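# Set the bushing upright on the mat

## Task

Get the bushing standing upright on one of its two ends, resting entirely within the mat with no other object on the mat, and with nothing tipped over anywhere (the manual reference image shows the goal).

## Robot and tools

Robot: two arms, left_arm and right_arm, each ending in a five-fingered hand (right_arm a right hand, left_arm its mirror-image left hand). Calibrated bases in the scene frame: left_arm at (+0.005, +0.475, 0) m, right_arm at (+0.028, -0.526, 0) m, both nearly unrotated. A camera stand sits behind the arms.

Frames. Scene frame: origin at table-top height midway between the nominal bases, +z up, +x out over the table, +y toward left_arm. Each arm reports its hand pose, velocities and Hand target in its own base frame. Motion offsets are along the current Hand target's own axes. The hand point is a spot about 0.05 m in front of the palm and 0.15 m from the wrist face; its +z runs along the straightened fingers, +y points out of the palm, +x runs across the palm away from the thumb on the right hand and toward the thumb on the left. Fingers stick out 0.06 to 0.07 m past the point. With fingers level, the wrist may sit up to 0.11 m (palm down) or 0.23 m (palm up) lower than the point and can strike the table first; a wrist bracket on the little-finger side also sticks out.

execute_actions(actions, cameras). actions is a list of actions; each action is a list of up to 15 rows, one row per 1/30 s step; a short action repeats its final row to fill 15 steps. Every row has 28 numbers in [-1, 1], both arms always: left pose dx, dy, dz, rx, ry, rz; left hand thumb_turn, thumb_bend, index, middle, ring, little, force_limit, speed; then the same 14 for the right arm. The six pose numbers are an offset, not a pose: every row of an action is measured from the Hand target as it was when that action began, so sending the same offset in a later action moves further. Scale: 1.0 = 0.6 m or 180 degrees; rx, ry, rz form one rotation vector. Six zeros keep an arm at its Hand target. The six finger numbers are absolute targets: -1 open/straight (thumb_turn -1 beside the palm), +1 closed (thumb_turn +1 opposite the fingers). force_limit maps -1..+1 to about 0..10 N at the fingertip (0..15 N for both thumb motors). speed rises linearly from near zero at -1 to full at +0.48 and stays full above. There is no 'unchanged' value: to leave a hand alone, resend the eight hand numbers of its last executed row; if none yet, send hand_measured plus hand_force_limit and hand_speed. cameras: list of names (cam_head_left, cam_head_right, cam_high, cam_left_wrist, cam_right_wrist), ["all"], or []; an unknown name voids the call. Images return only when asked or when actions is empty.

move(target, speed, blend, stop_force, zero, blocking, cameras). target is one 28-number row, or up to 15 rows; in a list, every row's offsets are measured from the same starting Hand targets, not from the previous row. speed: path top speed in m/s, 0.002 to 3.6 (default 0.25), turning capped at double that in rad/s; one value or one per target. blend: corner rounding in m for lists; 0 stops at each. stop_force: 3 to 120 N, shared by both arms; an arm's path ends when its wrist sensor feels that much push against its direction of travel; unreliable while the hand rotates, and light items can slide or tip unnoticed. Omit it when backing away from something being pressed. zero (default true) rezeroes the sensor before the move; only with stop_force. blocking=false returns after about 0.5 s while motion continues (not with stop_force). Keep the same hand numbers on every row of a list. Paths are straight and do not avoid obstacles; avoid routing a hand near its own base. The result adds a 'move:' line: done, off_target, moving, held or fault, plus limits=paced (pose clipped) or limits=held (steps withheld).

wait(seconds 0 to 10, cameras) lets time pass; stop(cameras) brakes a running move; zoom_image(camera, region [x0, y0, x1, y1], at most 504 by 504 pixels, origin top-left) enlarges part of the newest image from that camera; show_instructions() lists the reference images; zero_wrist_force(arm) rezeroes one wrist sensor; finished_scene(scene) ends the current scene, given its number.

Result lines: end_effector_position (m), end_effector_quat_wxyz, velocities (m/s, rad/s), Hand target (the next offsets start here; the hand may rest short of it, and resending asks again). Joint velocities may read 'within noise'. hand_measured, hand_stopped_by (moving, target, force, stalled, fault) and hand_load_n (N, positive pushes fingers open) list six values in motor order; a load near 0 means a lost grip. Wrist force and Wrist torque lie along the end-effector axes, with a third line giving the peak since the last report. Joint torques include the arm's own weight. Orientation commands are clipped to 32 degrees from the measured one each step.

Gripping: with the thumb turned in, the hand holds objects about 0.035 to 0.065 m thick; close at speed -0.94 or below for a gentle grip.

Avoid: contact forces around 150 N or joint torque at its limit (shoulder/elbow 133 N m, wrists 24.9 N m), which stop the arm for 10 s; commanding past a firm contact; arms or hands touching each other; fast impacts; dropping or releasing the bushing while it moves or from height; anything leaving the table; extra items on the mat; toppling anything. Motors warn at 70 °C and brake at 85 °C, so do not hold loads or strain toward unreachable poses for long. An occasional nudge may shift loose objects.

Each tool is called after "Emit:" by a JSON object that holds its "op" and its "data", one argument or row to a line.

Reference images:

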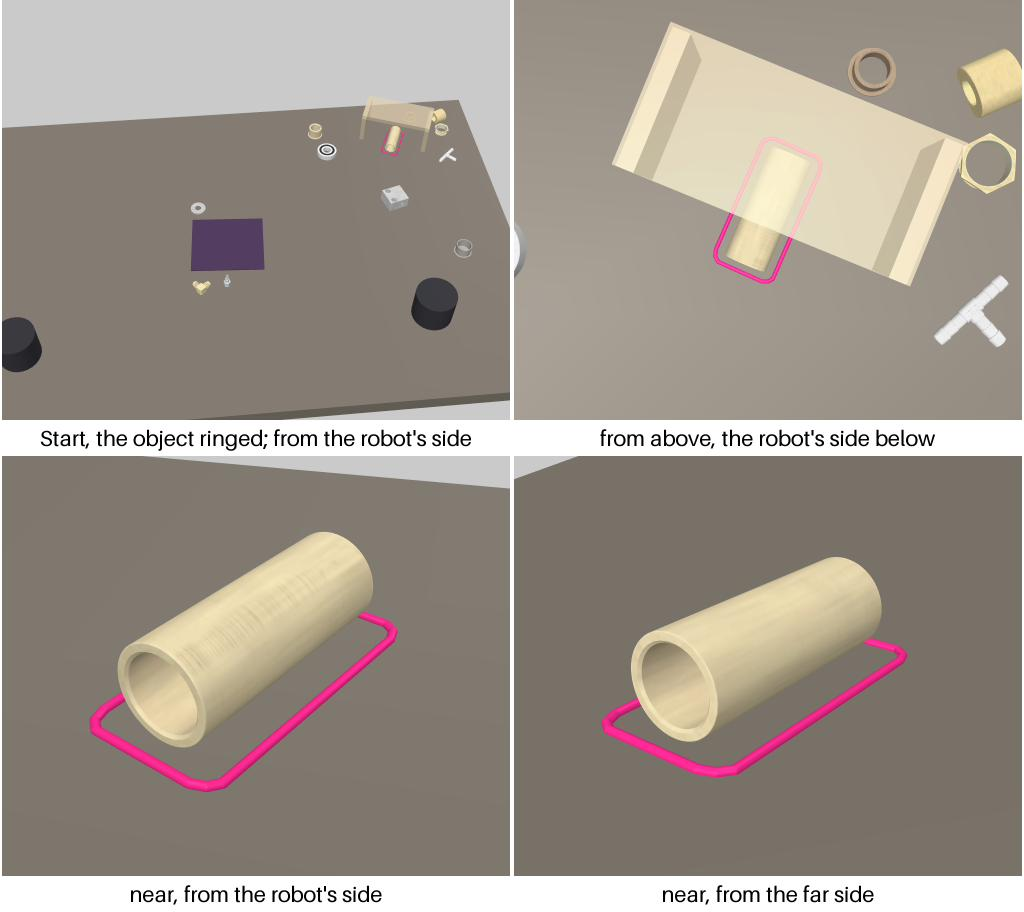

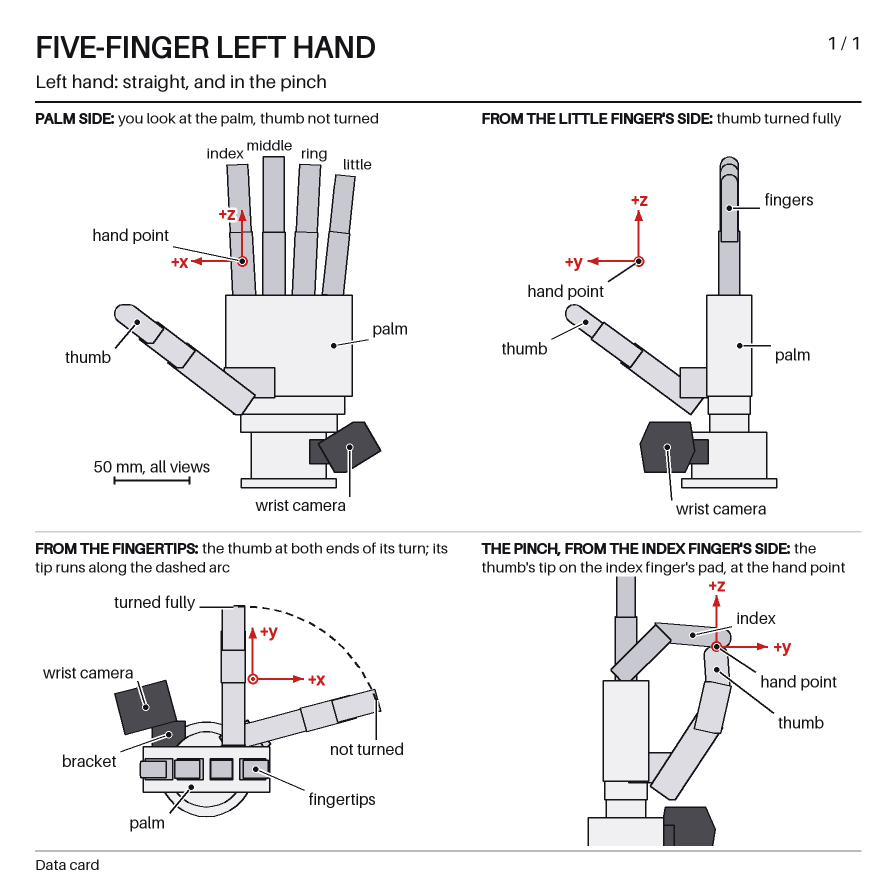

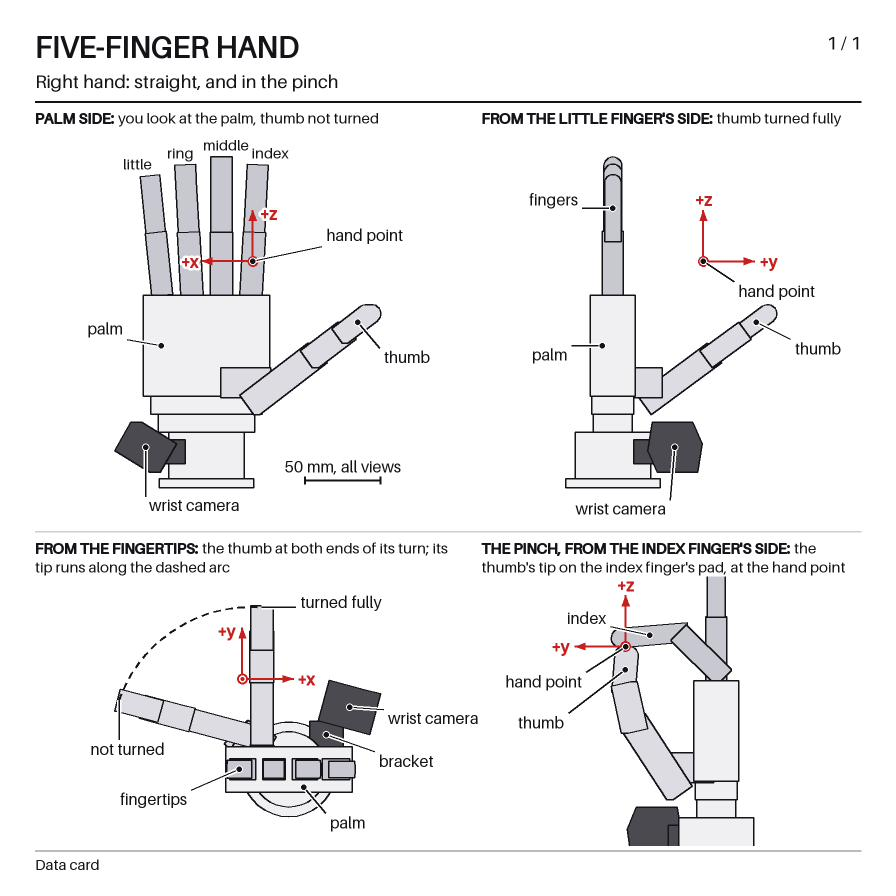

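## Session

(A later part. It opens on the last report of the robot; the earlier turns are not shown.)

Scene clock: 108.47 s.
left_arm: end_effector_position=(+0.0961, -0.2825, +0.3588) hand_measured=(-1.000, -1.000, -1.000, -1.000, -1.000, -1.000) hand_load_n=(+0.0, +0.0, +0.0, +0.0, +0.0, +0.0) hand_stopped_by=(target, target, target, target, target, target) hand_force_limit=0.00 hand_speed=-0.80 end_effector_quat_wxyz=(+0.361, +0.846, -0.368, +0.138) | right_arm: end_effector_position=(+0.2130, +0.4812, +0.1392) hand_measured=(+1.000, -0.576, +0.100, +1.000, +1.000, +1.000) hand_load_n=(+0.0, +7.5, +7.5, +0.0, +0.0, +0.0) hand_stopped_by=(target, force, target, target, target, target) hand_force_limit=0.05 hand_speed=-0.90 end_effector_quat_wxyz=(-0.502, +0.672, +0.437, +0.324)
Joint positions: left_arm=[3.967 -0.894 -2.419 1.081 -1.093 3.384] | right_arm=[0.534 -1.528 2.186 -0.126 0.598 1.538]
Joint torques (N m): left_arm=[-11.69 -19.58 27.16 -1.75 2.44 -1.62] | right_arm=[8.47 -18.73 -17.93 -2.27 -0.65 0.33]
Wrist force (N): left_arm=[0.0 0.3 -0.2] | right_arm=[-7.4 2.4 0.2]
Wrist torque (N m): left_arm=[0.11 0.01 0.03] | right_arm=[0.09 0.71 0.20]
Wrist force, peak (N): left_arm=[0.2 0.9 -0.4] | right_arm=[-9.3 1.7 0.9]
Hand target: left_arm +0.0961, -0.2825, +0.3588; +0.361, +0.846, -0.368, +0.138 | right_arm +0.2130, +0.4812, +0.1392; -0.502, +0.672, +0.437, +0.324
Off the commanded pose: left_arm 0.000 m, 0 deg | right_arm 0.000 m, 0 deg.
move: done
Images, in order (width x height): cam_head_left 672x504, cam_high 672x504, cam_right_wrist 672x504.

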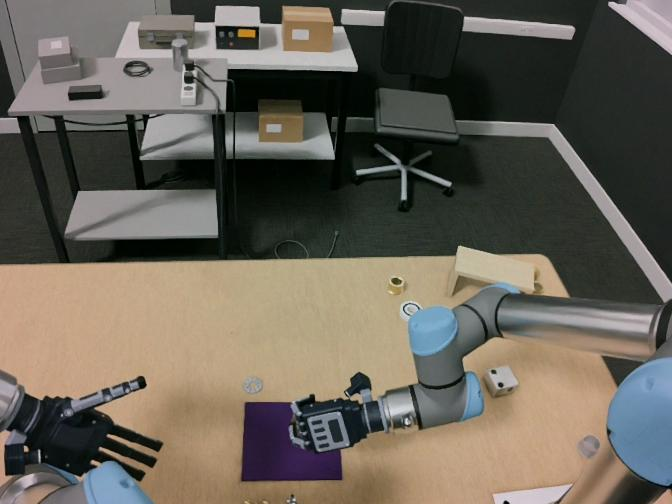

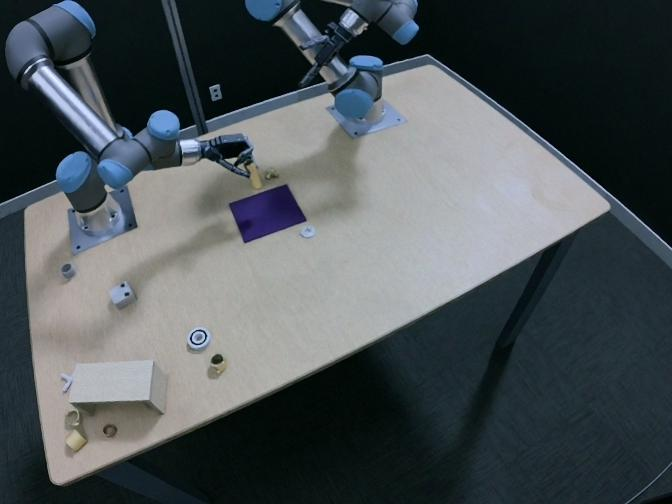

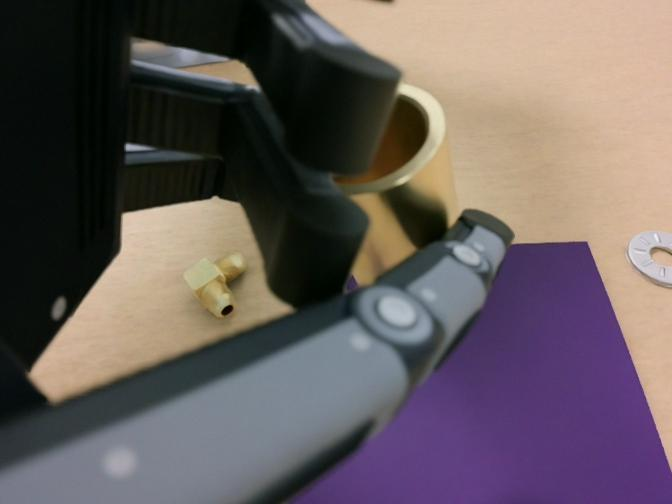

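Emit:
{"op": "move", "data": {
  "target": [0,0,0,0,0,0,-1,-1,-1,-1,-1,-1,0,-0.8,-0.05,0.057,0.064,0,-0.048,0.061,1,0.1,0.1,1,1,1,0.05,-0.9],
  "speed": 0.15,
  "cameras": ["cam_right_wrist","cam_high","cam_head_left"]
}}

Emit:
{"op": "zoom_image", "data": {
  "camera": "cam_high",
  "region": [210, 140, 320, 250]
}}

Emit:
{"op": "zoom_image", "data": {
  "camera": "cam_head_left",
  "region": [220, 350, 360, 504]
}}

Scene clock: 114.63 s.
left_arm: end_effector_position=(+0.0961, -0.2825, +0.3588) hand_measured=(-1.000, -1.000, -1.000, -1.000, -1.000, -1.000) hand_load_n=(+0.0, +0.0, +0.0, +0.0, +0.0, +0.0) hand_stopped_by=(target, target, target, target, target, target) hand_force_limit=0.00 hand_speed=-0.80 end_effector_quat_wxyz=(+0.361, +0.846, -0.368, +0.138) | right_arm: end_effector_position=(+0.2318, +0.5063, +0.0887) hand_measured=(+1.000, -0.576, +0.100, +1.000, +1.000, +1.000) hand_load_n=(+0.0, +7.5, +7.5, +0.0, +0.5, +0.0) hand_stopped_by=(target, force, target, target, target, target) hand_force_limit=0.05 hand_speed=-0.90 end_effector_quat_wxyz=(-0.496, +0.733, +0.408, +0.224)
Joint positions: left_arm=[3.967 -0.894 -2.419 1.081 -1.093 3.384] | right_arm=[0.574 -1.294 1.995 0.058 0.634 1.559]
Joint torques (N m): left_arm=[-11.45 -19.23 27.23 -1.84 2.41 -1.68] | right_arm=[-8.06 -24.43 -16.87 -0.98 -2.97 -1.81]
Wrist force (N): left_arm=[-0.1 -0.1 -0.3] | right_arm=[-7.5 3.1 0.5]
Wrist torque (N m): left_arm=[0.05 0.03 0.03] | right_arm=[0.16 0.76 0.11]
Wrist force, peak (N): left_arm=[0.3 0.3 -0.5] | right_arm=[-8.2 2.4 -0.2]
Hand target: left_arm +0.0961, -0.2825, +0.3588; +0.361, +0.846, -0.368, +0.138 | right_arm +0.2319, +0.5062, +0.0886; -0.496, +0.733, +0.408, +0.224
Off the commanded pose: left_arm 0.000 m, 0 deg | right_arm 0.000 m, 0 deg.
move: done
Images, in order (width x height): cam_head_left 672x504, cam_high 672x504, cam_right_wrist 672x504.

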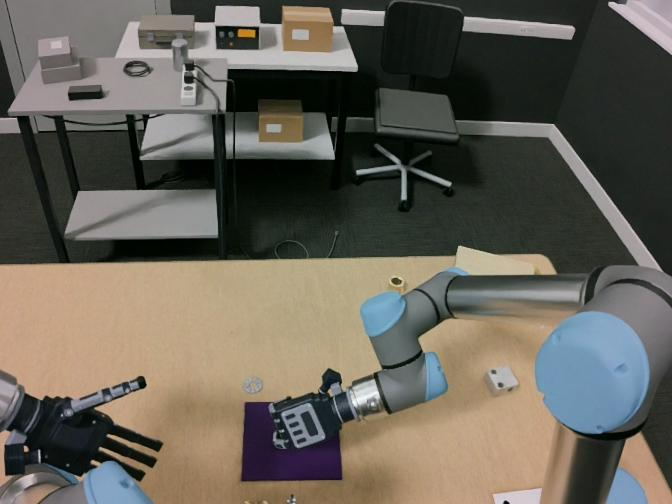

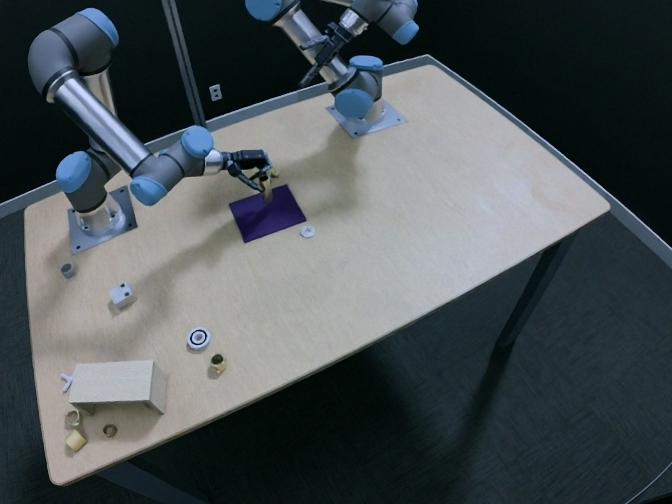

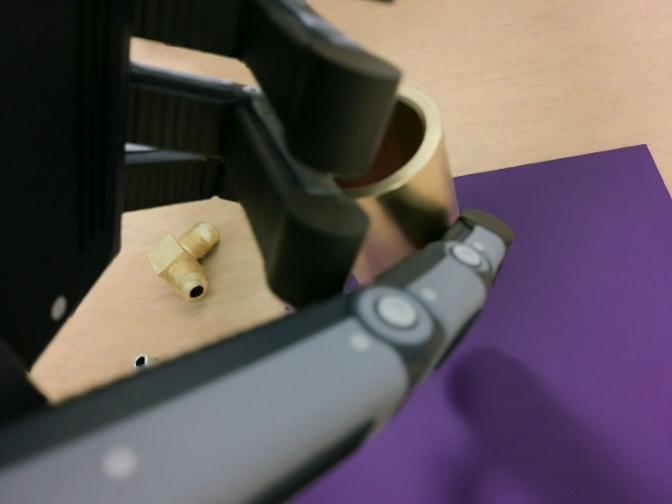

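Scaled by 4.582 from the camera's 672x504 image, which has a finer 960x720 frame.

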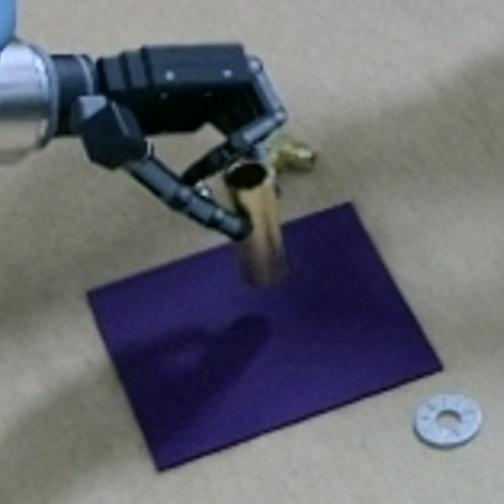

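Scaled by 3.273 from the camera's 672x504 image, which has a finer 960x720 frame.

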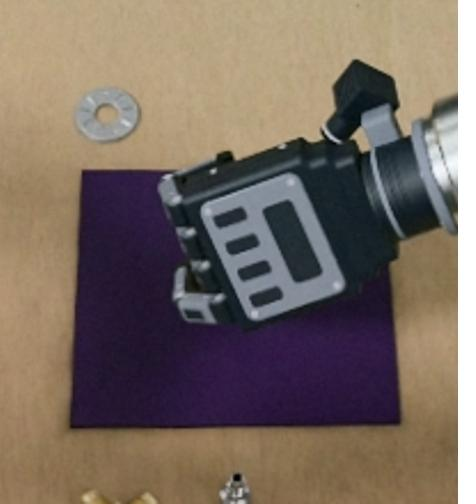

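Emit:
{"op": "move", "data": {
  "target": [0,0,0,0,0,0,-1,-1,-1,-1,-1,-1,0,-0.8,-0.055,0.041,0.0305,0,0,0,1,0.1,0.1,1,1,1,0.05,-0.9],
  "speed": 0.013,
  "stop_force": 3,
  "cameras": ["cam_right_wrist","cam_high"]
}}

Emit:
{"op": "zoom_image", "data": {
  "camera": "cam_high",
  "region": [210, 140, 320, 250]
}}

Scene clock: 119.50 s.
left_arm: end_effector_position=(+0.0961, -0.2825, +0.3588) hand_measured=(-1.000, -1.000, -1.000, -1.000, -1.000, -1.000) hand_load_n=(+0.0, +0.0, +0.0, +0.0, +0.0, +0.0) hand_stopped_by=(target, target, target, target, target, target) hand_force_limit=0.00 hand_speed=-0.80 end_effector_quat_wxyz=(+0.361, +0.846, -0.368, +0.138) | right_arm: end_effector_position=(+0.2319, +0.5062, +0.0570) hand_measured=(+1.000, -0.576, +0.100, +1.000, +1.000, +1.000) hand_load_n=(-0.5, +7.5, +6.5, +0.0, +0.0, +0.5) hand_stopped_by=(target, force, target, target, target, target) hand_force_limit=0.05 hand_speed=-0.90 end_effector_quat_wxyz=(-0.496, +0.733, +0.408, +0.224)
Joint positions: left_arm=[3.967 -0.894 -2.419 1.081 -1.093 3.384] | right_arm=[0.574 -1.238 2.024 -0.027 0.634 1.559]
Joint torques (N m): left_arm=[-11.49 -18.42 27.37 -1.89 2.41 -1.69] | right_arm=[-5.17 -36.51 -19.71 1.84 0.99 0.03]
Wrist force (N): left_arm=[0.2 0.0 0.0] | right_arm=[-5.2 1.0 -0.6]
Wrist torque (N m): left_arm=[0.04 0.00 0.05] | right_arm=[0.06 0.74 0.10]
Wrist force, peak (N): left_arm=[-0.2 0.7 0.0] | right_arm=[-7.8 3.5 0.6]
Hand target: left_arm +0.0961, -0.2825, +0.3588; +0.361, +0.846, -0.368, +0.138 | right_arm +0.2319, +0.5062, +0.0570; -0.496, +0.733, +0.408, +0.224 (not the last commanded pose)
Off the commanded pose: left_arm 0.000 m, 0 deg | right_arm 0.013 m, 0 deg.
move: contact (right_arm)
Images, in order (width x height): cam_high 672x504, cam_right_wrist 672x504.

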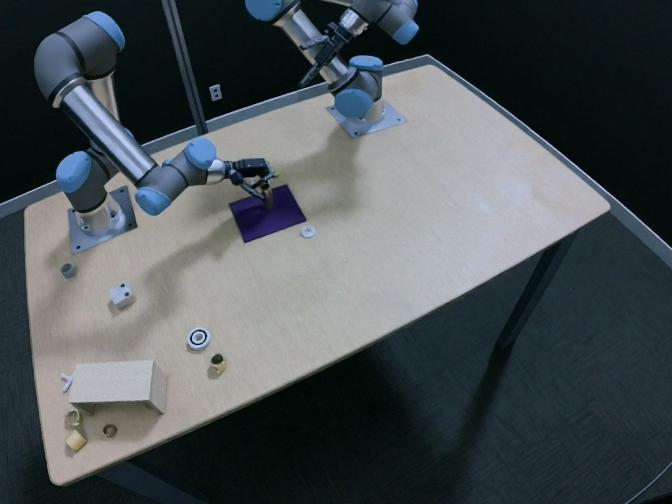

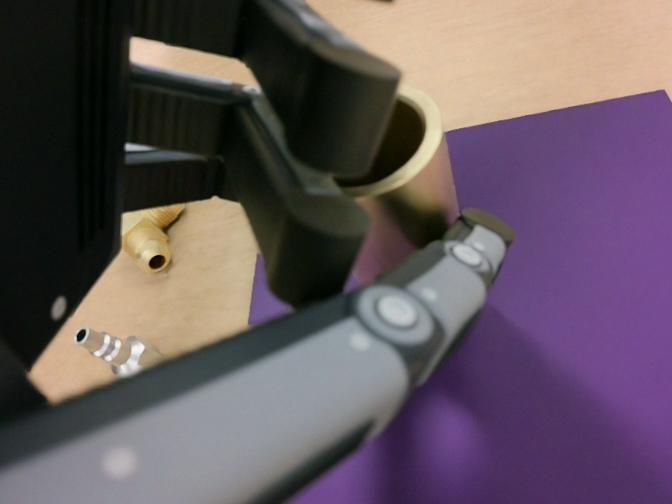

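Scaled by 4.582 from the camera's 672x504 image, which has a finer 960x720 frame.

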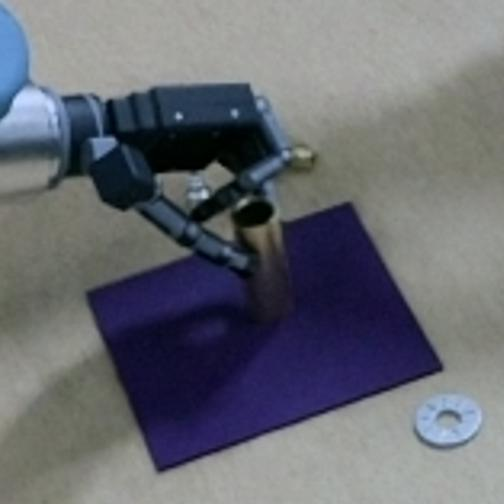

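Emit:
{"op": "move", "data": {
  "target": [0,0,0,0,0,0,-1,-1,-1,-1,-1,-1,0,-0.8,0,0,0,0,0,0,1,-0.9,0.1,1,1,1,0.05,-0.93],
  "cameras": ["cam_right_wrist","cam_high"]
}}

Emit:
{"op": "zoom_image", "data": {
  "camera": "cam_high",
  "region": [210, 140, 320, 250]
}}

Scene clock: 124.17 s.
left_arm: end_effector_position=(+0.0961, -0.2825, +0.3588) hand_measured=(-1.000, -1.000, -1.000, -1.000, -1.000, -1.000) hand_load_n=(+0.0, +0.0, +0.0, +0.0, +0.0, +0.0) hand_stopped_by=(target, target, target, target, target, target) hand_force_limit=0.00 hand_speed=-0.80 end_effector_quat_wxyz=(+0.361, +0.846, -0.368, +0.138) | right_arm: end_effector_position=(+0.2319, +0.5062, +0.0570) hand_measured=(+1.000, -0.900, +0.100, +1.000, +1.000, +1.000) hand_load_n=(+0.0, +0.0, -0.5, +0.0, +0.0, +0.0) hand_stopped_by=(target, target, target, target, target, target) hand_force_limit=0.05 hand_speed=-0.93 end_effector_quat_wxyz=(-0.496, +0.733, +0.408, +0.224)
Joint positions: left_arm=[3.967 -0.894 -2.419 1.081 -1.093 3.384] | right_arm=[0.574 -1.238 2.024 -0.027 0.634 1.559]
Joint torques (N m): left_arm=[-12 -18.33 26.25 -1.66 2.35 -1.82] | right_arm=[5.98 -35.84 -19.77 -1.27 0.52 0.17]
Wrist force (N): left_arm=[-0.1 0.4 0.0] | right_arm=[-6.1 2.1 -0.1]
Wrist torque (N m): left_arm=[0.11 0.04 0.01] | right_arm=[0.14 0.76 0.10]
Wrist force, peak (N): left_arm=[-0.3 0.4 -0.5] | right_arm=[-6.3 2.2 -0.2]
Hand target: left_arm +0.0961, -0.2825, +0.3588; +0.361, +0.846, -0.368, +0.138 | right_arm +0.2319, +0.5062, +0.0570; -0.496, +0.733, +0.408, +0.224
Off the commanded pose: left_arm 0.000 m, 0 deg | right_arm 0.000 m, 0 deg.
move: done
Images, in order (width x height): cam_high 672x504, cam_right_wrist 672x504.

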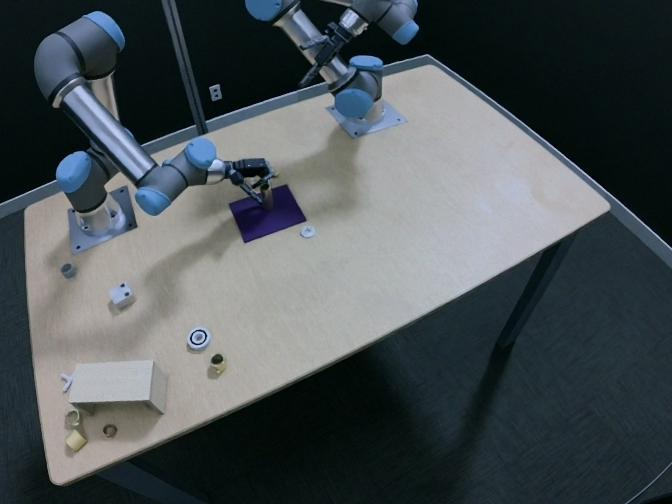

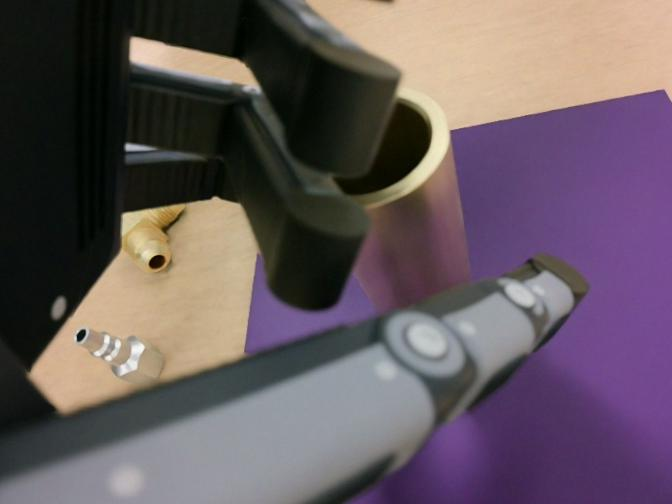

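Scaled by 4.582 from the camera's 672x504 image, which has a finer 960x720 frame.

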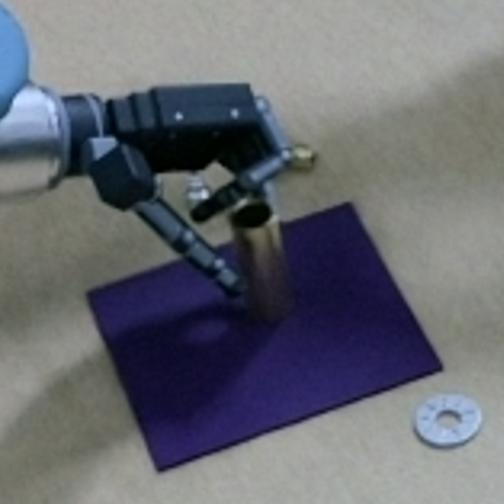

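Emit:
{"op": "move", "data": {
  "target": [
    [0,0,0,0,0,0,-1,-1,-1,-1,-1,-1,0,-0.8,0,-0.0045,0.006,0,0,0,1,-0.9,0.1,1,1,1,0.05,-0.93],
    [0,0,0,0,0,0,-1,-1,-1,-1,-1,-1,0,-0.8,0.012,-0.070,-0.045,0,0,0,1,-0.9,0.1,1,1,1,0.05,-0.93],
    [0,0,0,0,0,0,-1,-1,-1,-1,-1,-1,0,-0.8,0.15,-0.2,-0.13,0,0,0,1,-0.9,0.1,1,1,1,0.05,-0.93]
  ],
  "speed": [0.02,0.05,0.12],
  "blend": [0.001,0.005,0],
  "cameras": ["cam_high"]
}}

Emit:
{"op": "zoom_image", "data": {
  "camera": "cam_high",
  "region": [210, 140, 320, 250]
}}

Scene clock: 128.93 s.
left_arm: end_effector_position=(+0.0961, -0.2825, +0.3588) hand_measured=(-1.000, -1.000, -1.000, -1.000, -1.000, -1.000) hand_load_n=(+0.0, -0.5, +0.0, +0.0, +0.0, +0.0) hand_stopped_by=(target, target, target, target, target, target) hand_force_limit=0.00 hand_speed=-0.80 end_effector_quat_wxyz=(+0.361, +0.846, -0.368, +0.138) | right_arm: end_effector_position=(+0.1907, +0.4901, +0.2201) hand_measured=(+1.000, -0.900, +0.100, +1.000, +1.000, +1.000) hand_load_n=(+0.0, +0.0, +0.0, +0.0, +0.0, +0.0) hand_stopped_by=(target, target, target, target, target, target) hand_force_limit=0.05 hand_speed=-0.93 end_effector_quat_wxyz=(-0.496, +0.733, +0.408, +0.224)
Joint positions: left_arm=[3.967 -0.894 -2.419 1.081 -1.093 3.384] | right_arm=[0.603 -1.555 1.909 0.379 0.655 1.591]
Joint torques (N m): left_arm=[-10.4 -19.11 27.15 -1.88 2.26 -1.62] | right_arm=[-8.57 -20.97 -19.77 0.66 -2.56 -1.82]
Wrist force (N): left_arm=[-0.1 0.0 -0.3] | right_arm=[-6.0 1.8 0.1]
Wrist torque (N m): left_arm=[0.06 0.03 0.03] | right_arm=[0.08 0.75 0.08]
Wrist force, peak (N): left_arm=[0.0 0.8 -0.2] | right_arm=[-6.4 2.8 -0.3]
Hand target: left_arm +0.0961, -0.2825, +0.3588; +0.361, +0.846, -0.368, +0.138 | right_arm +0.1907, +0.4901, +0.2202; -0.496, +0.733, +0.408, +0.224
Off the commanded pose: left_arm 0.000 m, 0 deg | right_arm 0.000 m, 0 deg.
move: done
Images, in order (width x height): cam_high 672x504.

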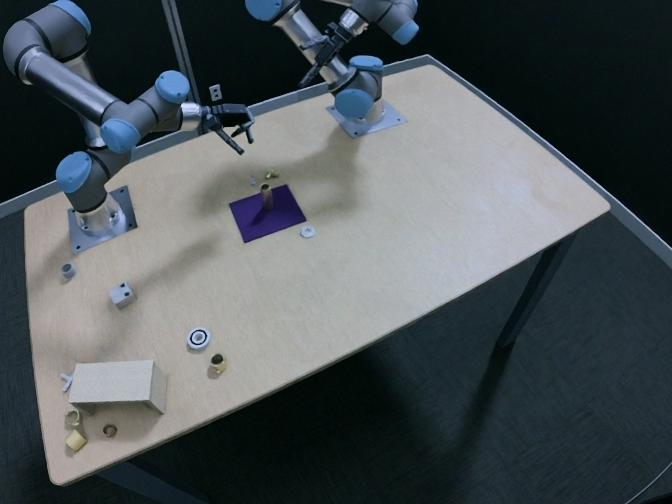

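Scaled by 4.582 from the camera's 672x504 image, which has a finer 960x720 frame.

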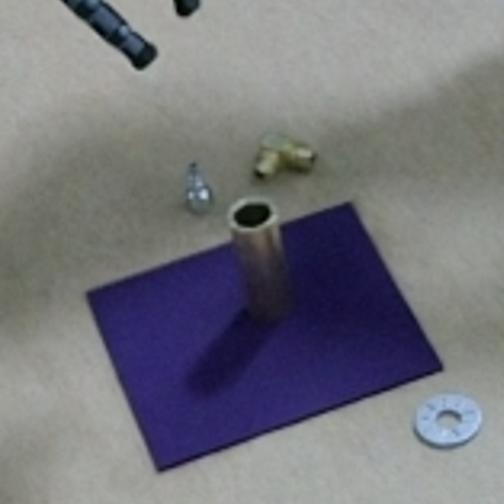

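Emit:
{"op": "finished_scene", "data": {
  "scene": 2
}}

The scene is finished: the task was done.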